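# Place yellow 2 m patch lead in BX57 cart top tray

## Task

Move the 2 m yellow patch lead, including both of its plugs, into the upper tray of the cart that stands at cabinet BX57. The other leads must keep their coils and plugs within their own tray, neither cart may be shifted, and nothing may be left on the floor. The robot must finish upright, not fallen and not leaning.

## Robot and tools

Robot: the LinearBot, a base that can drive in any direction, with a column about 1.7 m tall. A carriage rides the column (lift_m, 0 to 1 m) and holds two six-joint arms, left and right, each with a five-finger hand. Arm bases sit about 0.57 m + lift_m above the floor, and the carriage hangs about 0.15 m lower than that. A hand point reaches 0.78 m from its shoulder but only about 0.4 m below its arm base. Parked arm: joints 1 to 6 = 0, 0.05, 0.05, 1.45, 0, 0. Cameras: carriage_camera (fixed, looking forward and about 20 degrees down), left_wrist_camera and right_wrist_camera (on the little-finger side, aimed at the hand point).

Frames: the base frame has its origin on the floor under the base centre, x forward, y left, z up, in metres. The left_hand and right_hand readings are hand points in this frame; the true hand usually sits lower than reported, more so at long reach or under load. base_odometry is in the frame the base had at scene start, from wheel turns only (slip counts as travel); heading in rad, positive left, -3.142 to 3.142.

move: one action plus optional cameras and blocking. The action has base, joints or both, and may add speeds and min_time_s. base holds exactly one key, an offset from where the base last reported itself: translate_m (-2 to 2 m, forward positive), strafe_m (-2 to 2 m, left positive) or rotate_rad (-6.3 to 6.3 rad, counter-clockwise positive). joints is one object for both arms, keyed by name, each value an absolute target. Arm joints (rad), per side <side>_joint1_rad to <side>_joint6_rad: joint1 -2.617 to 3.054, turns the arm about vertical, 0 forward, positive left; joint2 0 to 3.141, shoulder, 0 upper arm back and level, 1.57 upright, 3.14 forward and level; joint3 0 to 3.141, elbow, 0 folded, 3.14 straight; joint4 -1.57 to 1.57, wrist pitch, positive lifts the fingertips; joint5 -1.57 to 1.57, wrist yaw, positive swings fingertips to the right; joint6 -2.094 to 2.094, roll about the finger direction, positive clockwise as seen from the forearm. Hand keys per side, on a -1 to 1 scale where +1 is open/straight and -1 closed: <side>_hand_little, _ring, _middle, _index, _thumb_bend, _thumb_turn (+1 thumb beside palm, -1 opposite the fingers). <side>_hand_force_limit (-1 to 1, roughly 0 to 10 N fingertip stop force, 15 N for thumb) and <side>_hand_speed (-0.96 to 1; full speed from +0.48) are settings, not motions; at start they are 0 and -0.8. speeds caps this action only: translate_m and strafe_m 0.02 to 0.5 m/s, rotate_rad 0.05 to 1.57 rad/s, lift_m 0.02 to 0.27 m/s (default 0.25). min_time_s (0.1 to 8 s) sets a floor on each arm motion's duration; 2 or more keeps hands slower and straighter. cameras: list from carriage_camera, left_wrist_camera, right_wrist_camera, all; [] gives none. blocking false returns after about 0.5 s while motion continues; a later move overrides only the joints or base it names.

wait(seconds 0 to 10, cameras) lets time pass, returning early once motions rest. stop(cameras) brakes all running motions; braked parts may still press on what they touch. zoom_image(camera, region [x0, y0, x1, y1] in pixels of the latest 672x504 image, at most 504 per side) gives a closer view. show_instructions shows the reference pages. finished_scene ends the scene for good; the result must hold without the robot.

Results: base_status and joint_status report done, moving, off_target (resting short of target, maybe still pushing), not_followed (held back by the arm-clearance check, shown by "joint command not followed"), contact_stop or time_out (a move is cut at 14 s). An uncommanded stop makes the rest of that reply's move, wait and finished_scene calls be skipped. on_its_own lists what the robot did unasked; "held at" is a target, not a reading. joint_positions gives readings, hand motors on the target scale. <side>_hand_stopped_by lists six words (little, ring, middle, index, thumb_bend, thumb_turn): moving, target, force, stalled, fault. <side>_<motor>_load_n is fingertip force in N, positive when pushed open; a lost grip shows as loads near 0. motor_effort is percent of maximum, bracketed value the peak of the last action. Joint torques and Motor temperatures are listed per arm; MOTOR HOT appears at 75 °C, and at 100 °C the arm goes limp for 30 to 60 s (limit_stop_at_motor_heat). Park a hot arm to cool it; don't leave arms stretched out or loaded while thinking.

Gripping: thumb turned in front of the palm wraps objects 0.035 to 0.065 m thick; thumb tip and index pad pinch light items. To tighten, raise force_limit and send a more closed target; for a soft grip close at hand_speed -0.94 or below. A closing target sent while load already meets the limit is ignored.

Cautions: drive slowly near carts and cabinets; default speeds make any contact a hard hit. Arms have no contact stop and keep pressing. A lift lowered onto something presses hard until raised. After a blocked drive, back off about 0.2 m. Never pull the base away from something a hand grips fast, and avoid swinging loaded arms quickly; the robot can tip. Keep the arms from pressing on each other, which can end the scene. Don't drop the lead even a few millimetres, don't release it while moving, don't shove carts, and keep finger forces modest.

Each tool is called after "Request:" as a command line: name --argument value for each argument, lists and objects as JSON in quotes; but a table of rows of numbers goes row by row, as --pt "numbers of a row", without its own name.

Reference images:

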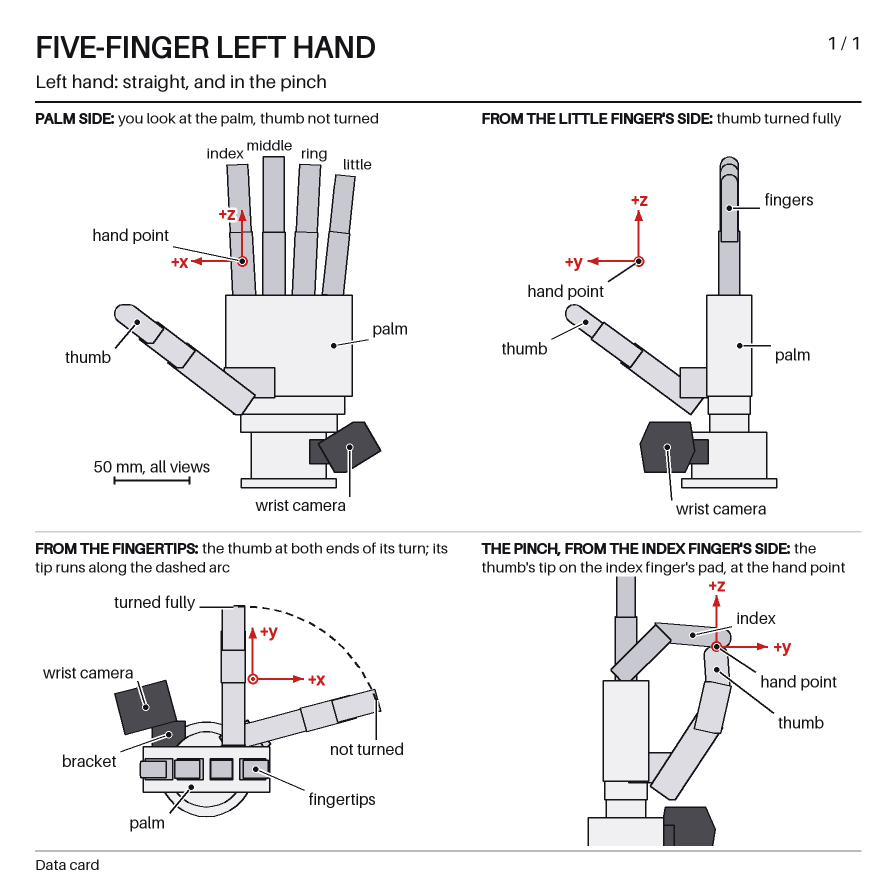

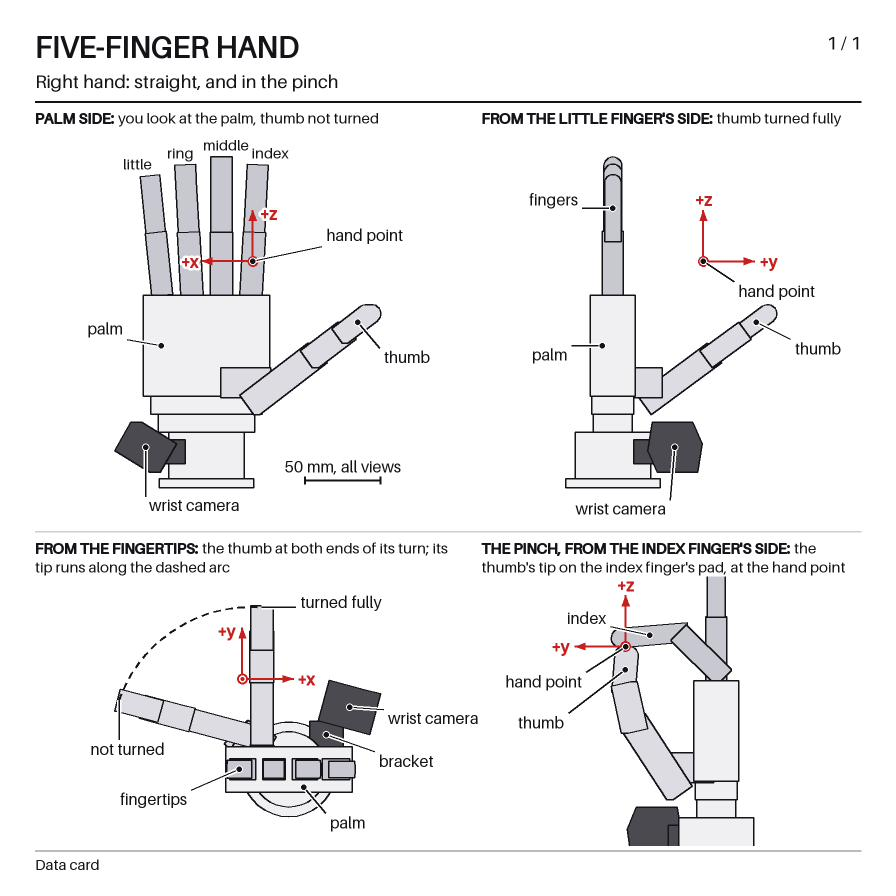

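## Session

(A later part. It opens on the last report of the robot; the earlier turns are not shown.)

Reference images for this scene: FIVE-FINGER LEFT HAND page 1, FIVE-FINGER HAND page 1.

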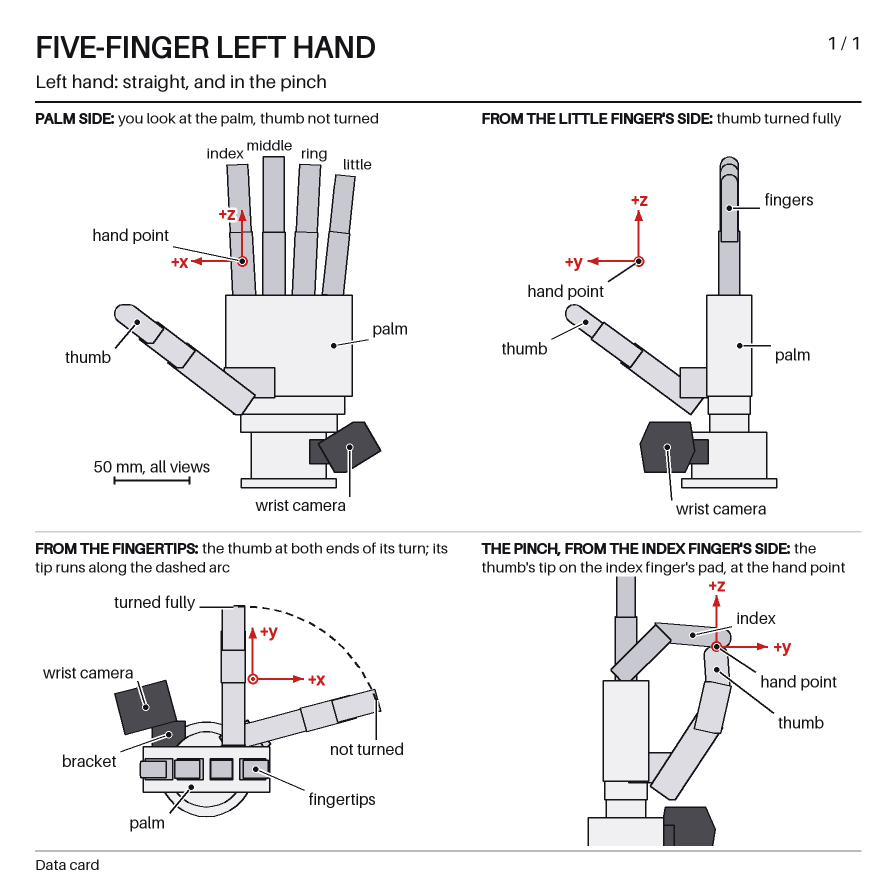

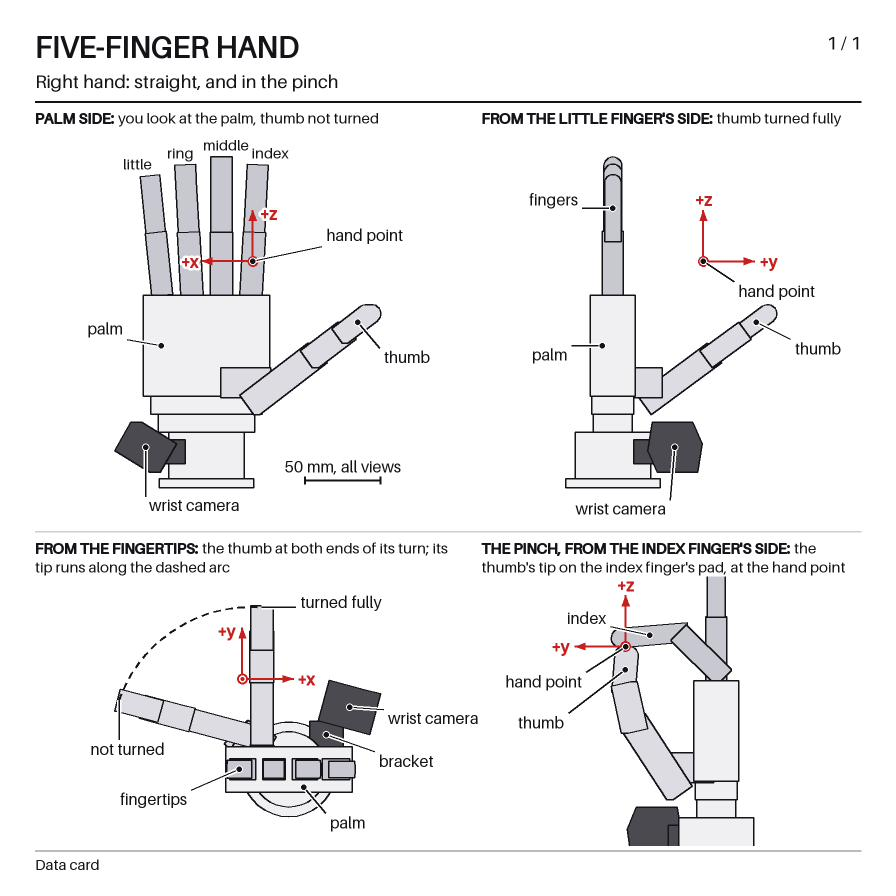

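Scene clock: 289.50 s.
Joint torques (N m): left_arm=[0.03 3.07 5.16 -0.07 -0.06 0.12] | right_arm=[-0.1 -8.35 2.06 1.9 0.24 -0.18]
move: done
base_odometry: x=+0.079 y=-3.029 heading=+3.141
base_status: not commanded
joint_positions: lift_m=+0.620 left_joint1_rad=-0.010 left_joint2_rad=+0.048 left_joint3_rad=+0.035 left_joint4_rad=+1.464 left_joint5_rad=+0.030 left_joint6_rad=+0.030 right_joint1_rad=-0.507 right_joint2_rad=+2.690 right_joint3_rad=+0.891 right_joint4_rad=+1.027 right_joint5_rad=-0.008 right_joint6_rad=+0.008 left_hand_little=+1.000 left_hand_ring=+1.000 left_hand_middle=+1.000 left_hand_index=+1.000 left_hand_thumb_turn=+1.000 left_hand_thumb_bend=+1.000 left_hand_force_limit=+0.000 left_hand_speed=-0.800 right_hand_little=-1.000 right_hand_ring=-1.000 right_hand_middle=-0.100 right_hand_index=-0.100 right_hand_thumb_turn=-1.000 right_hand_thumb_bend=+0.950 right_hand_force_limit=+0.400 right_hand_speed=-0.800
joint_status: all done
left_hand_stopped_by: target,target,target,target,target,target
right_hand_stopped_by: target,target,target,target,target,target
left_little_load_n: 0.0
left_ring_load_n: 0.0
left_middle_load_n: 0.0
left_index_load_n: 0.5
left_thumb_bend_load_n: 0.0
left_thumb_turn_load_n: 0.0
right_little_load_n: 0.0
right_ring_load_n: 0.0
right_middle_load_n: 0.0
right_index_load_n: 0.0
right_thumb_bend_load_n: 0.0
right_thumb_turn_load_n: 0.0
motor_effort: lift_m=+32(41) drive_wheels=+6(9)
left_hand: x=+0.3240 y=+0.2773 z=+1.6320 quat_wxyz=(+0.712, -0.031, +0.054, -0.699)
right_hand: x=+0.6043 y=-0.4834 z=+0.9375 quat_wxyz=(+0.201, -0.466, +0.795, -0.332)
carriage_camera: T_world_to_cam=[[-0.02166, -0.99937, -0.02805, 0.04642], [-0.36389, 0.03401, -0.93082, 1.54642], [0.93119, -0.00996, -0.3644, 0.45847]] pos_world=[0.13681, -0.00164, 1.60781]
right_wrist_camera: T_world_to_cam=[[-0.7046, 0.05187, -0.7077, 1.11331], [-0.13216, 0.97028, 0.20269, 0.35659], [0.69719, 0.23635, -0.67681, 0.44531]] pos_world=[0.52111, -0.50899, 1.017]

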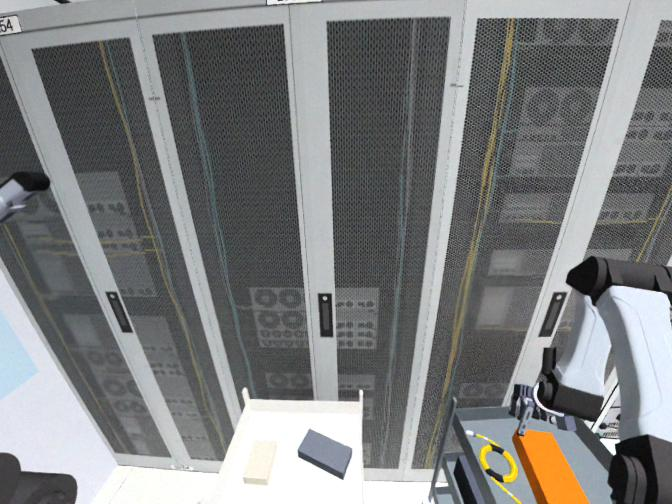

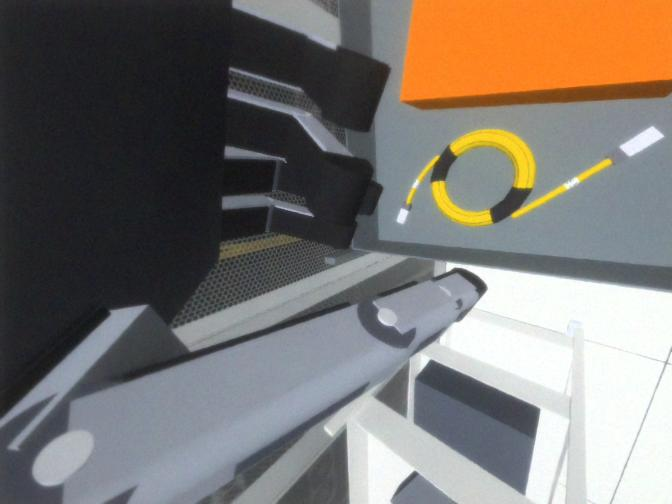

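Request:
move --base '{"translate_m": -0.13}' --joints '{"right_joint1_rad": 0, "right_joint2_rad": 1.6, "right_joint3_rad": 0.6, "right_joint4_rad": 1.2, "right_joint5_rad": 0, "right_joint6_rad": 0}' --speeds '{"translate_m": 0.2}' --min_time_s 2

Request:
move --joints '{"right_joint1_rad": 0, "right_joint2_rad": 0.05, "right_joint3_rad": 0.05, "right_joint4_rad": 1.45, "right_joint5_rad": 0, "right_joint6_rad": 0}' --min_time_s 2 --cameras '["carriage_camera", "right_wrist_camera"]'

Request:
move --base '{"rotate_rad": -1.8}' --speeds '{"rotate_rad": 0.7}' --cameras '["carriage_camera"]'

Scene clock: 292.13 s.
Joint torques (N m): left_arm=[0.02 3.18 5.34 -0.07 -0.06 0.12] | right_arm=[0.14 -7.76 6.13 2.57 0.21 -0.18]
move: done
base_odometry: x=+0.209 y=-3.029 heading=+3.141
base_status: done
joint_positions: lift_m=+0.620 left_joint1_rad=-0.010 left_joint2_rad=+0.048 left_joint3_rad=+0.035 left_joint4_rad=+1.464 left_joint5_rad=+0.030 left_joint6_rad=+0.030 right_joint1_rad=-0.004 right_joint2_rad=+1.622 right_joint3_rad=+0.611 right_joint4_rad=+1.189 right_joint5_rad=-0.004 right_joint6_rad=+0.008 left_hand_little=+1.000 left_hand_ring=+1.000 left_hand_middle=+1.000 left_hand_index=+1.000 left_hand_thumb_turn=+1.000 left_hand_thumb_bend=+1.000 left_hand_force_limit=+0.000 left_hand_speed=-0.800 right_hand_little=-1.000 right_hand_ring=-1.000 right_hand_middle=-0.100 right_hand_index=-0.100 right_hand_thumb_turn=-1.000 right_hand_thumb_bend=+0.950 right_hand_force_limit=+0.400 right_hand_speed=-0.800
joint_status: all done
left_hand_stopped_by: target,target,target,target,target,target
right_hand_stopped_by: target,target,target,target,target,target
left_little_load_n: 0.0
left_ring_load_n: 0.0
left_middle_load_n: 0.0
left_index_load_n: 0.0
left_thumb_bend_load_n: 0.0
left_thumb_turn_load_n: 0.0
right_little_load_n: 0.0
right_ring_load_n: 0.0
right_middle_load_n: 0.0
right_index_load_n: 0.0
right_thumb_bend_load_n: 0.0
right_thumb_turn_load_n: 0.0
motor_effort: lift_m=+32(32) drive_wheels=+1(16)
left_hand: x=+0.3240 y=+0.2773 z=+1.6320 quat_wxyz=(+0.712, -0.031, +0.054, -0.699)
right_hand: x=+0.7185 y=-0.2830 z=+1.3812 quat_wxyz=(+0.544, -0.452, +0.455, -0.541)
pictures: none

Scene clock: 294.43 s.
Joint torques (N m): left_arm=[0.03 3.11 5.3 -0.08 -0.06 0.11] | right_arm=[0.12 3.02 5.76 0.25 0.2 -0.18]
move: done
base_odometry: x=+0.209 y=-3.029 heading=+3.141
base_status: not commanded
joint_positions: lift_m=+0.620 left_joint1_rad=-0.010 left_joint2_rad=+0.048 left_joint3_rad=+0.035 left_joint4_rad=+1.464 left_joint5_rad=+0.030 left_joint6_rad=+0.030 right_joint1_rad=-0.004 right_joint2_rad=+0.059 right_joint3_rad=+0.059 right_joint4_rad=+1.436 right_joint5_rad=-0.004 right_joint6_rad=+0.008 left_hand_little=+1.000 left_hand_ring=+1.000 left_hand_middle=+1.000 left_hand_index=+1.000 left_hand_thumb_turn=+1.000 left_hand_thumb_bend=+1.000 left_hand_force_limit=+0.000 left_hand_speed=-0.800 right_hand_little=-1.000 right_hand_ring=-1.000 right_hand_middle=-0.100 right_hand_index=-0.100 right_hand_thumb_turn=-1.000 right_hand_thumb_bend=+0.950 right_hand_force_limit=+0.400 right_hand_speed=-0.800
joint_status: all done
left_hand_stopped_by: target,target,target,target,target,target
right_hand_stopped_by: target,target,target,target,target,target
left_little_load_n: 0.0
left_ring_load_n: 0.0
left_middle_load_n: 0.0
left_index_load_n: 0.0
left_thumb_bend_load_n: 0.0
left_thumb_turn_load_n: 0.0
right_little_load_n: 0.0
right_ring_load_n: 0.0
right_middle_load_n: 0.0
right_index_load_n: 0.0
right_thumb_bend_load_n: 0.5
right_thumb_turn_load_n: 0.0
motor_effort: lift_m=+32(33) drive_wheels=+0(7)
left_hand: x=+0.3240 y=+0.2773 z=+1.6320 quat_wxyz=(+0.712, -0.031, +0.054, -0.699)
right_hand: x=+0.3265 y=-0.2813 z=+1.6377 quat_wxyz=(+0.707, -0.049, +0.046, -0.704)
carriage_camera: T_world_to_cam=[[-0.02166, -0.99937, -0.02805, 0.04642], [-0.36389, 0.03401, -0.93082, 1.54642], [0.93119, -0.00996, -0.3644, 0.45847]] pos_world=[0.13681, -0.00164, 1.60781]
right_wrist_camera: T_world_to_cam=[[0.949, -0.30083, -0.09437, -0.24102], [0.19041, 0.78542, -0.58894, 1.12101], [0.2513, 0.54093, 0.80265, -1.12658]] pos_world=[0.29837, -0.34357, 1.54171]

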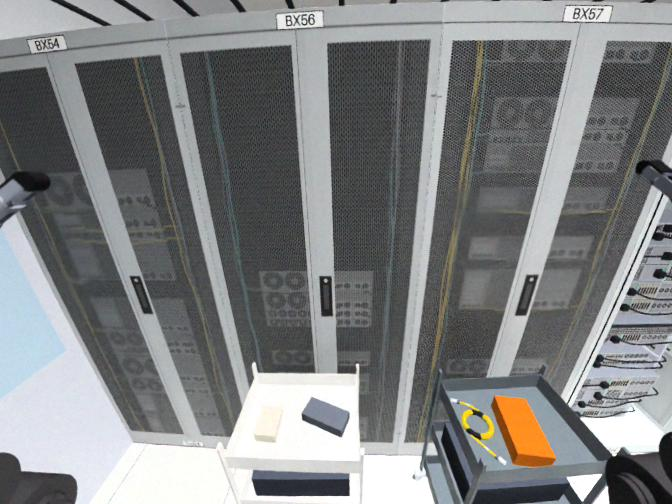

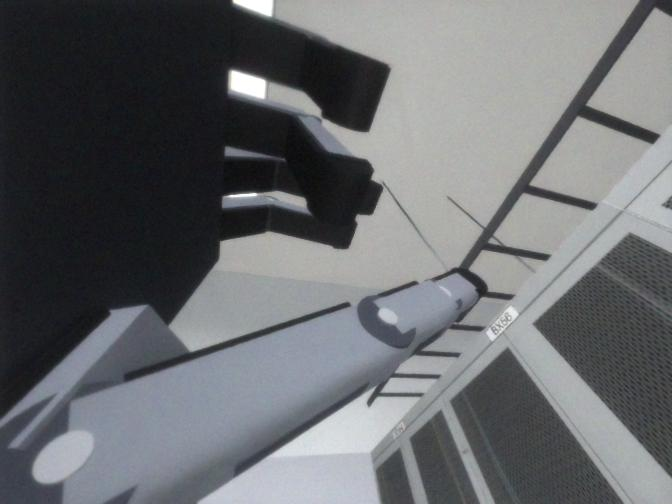

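Scene clock: 298.20 s.
Joint torques (N m): left_arm=[0.03 3.07 5.3 -0.06 -0.06 0.12] | right_arm=[0.06 3.02 5.94 0.21 0.19 -0.17]
move: done
base_odometry: x=+0.209 y=-3.029 heading=+1.342
base_status: done
joint_positions: lift_m=+0.620 left_joint1_rad=-0.010 left_joint2_rad=+0.048 left_joint3_rad=+0.035 left_joint4_rad=+1.462 left_joint5_rad=+0.030 left_joint6_rad=+0.030 right_joint1_rad=-0.004 right_joint2_rad=+0.059 right_joint3_rad=+0.058 right_joint4_rad=+1.439 right_joint5_rad=-0.004 right_joint6_rad=+0.008 left_hand_little=+1.000 left_hand_ring=+1.000 left_hand_middle=+1.000 left_hand_index=+1.000 left_hand_thumb_turn=+1.000 left_hand_thumb_bend=+1.000 left_hand_force_limit=+0.000 left_hand_speed=-0.800 right_hand_little=-1.000 right_hand_ring=-1.000 right_hand_middle=-0.100 right_hand_index=-0.100 right_hand_thumb_turn=-1.000 right_hand_thumb_bend=+0.950 right_hand_force_limit=+0.400 right_hand_speed=-0.800
joint_status: not commanded
left_hand_stopped_by: target,target,target,target,target,target
right_hand_stopped_by: target,target,target,target,target,target
left_little_load_n: 0.0
left_ring_load_n: 0.0
left_middle_load_n: 0.0
left_index_load_n: 0.5
left_thumb_bend_load_n: 0.0
left_thumb_turn_load_n: 0.0
right_little_load_n: 0.0
right_ring_load_n: 0.0
right_middle_load_n: 0.0
right_index_load_n: 0.0
right_thumb_bend_load_n: 0.0
right_thumb_turn_load_n: 0.0
motor_effort: lift_m=+32(32) drive_wheels=+6(20)
left_hand: x=+0.3244 y=+0.2773 z=+1.6319 quat_wxyz=(+0.712, -0.032, +0.054, -0.699)
right_hand: x=+0.3260 y=-0.2813 z=+1.6379 quat_wxyz=(+0.707, -0.048, +0.046, -0.704)
carriage_camera: T_world_to_cam=[[-0.02166, -0.99937, -0.02805, 0.04642], [-0.36389, 0.03401, -0.93082, 1.54642], [0.93119, -0.00996, -0.3644, 0.45847]] pos_world=[0.13681, -0.00164, 1.60781]

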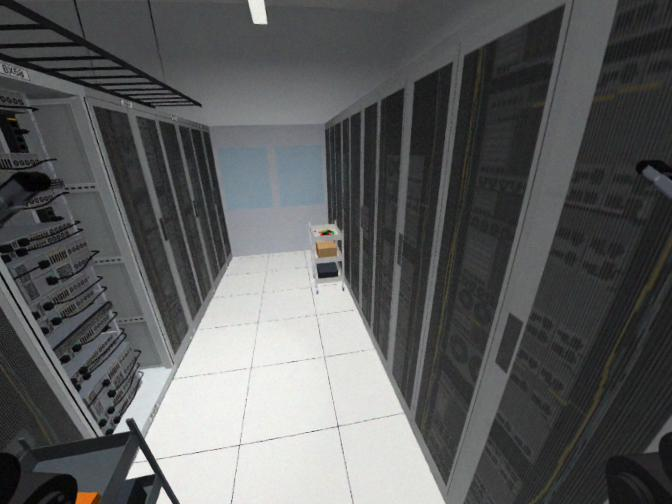

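Request:
zoom_image --camera "carriage_camera" --region '[290, 210, 370, 300]'

Scaled by 5.600 from the camera's image (finer frame: 960x720).

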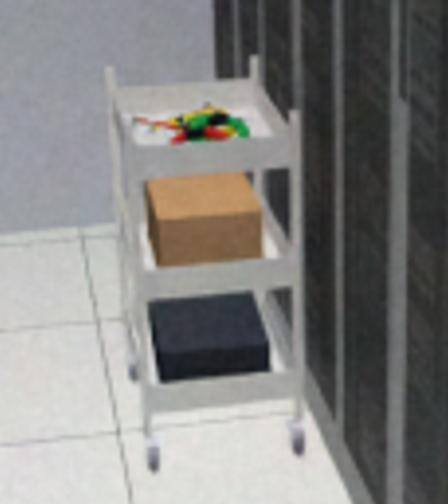

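Request:
finished_scene

The scene is finished: the task was done.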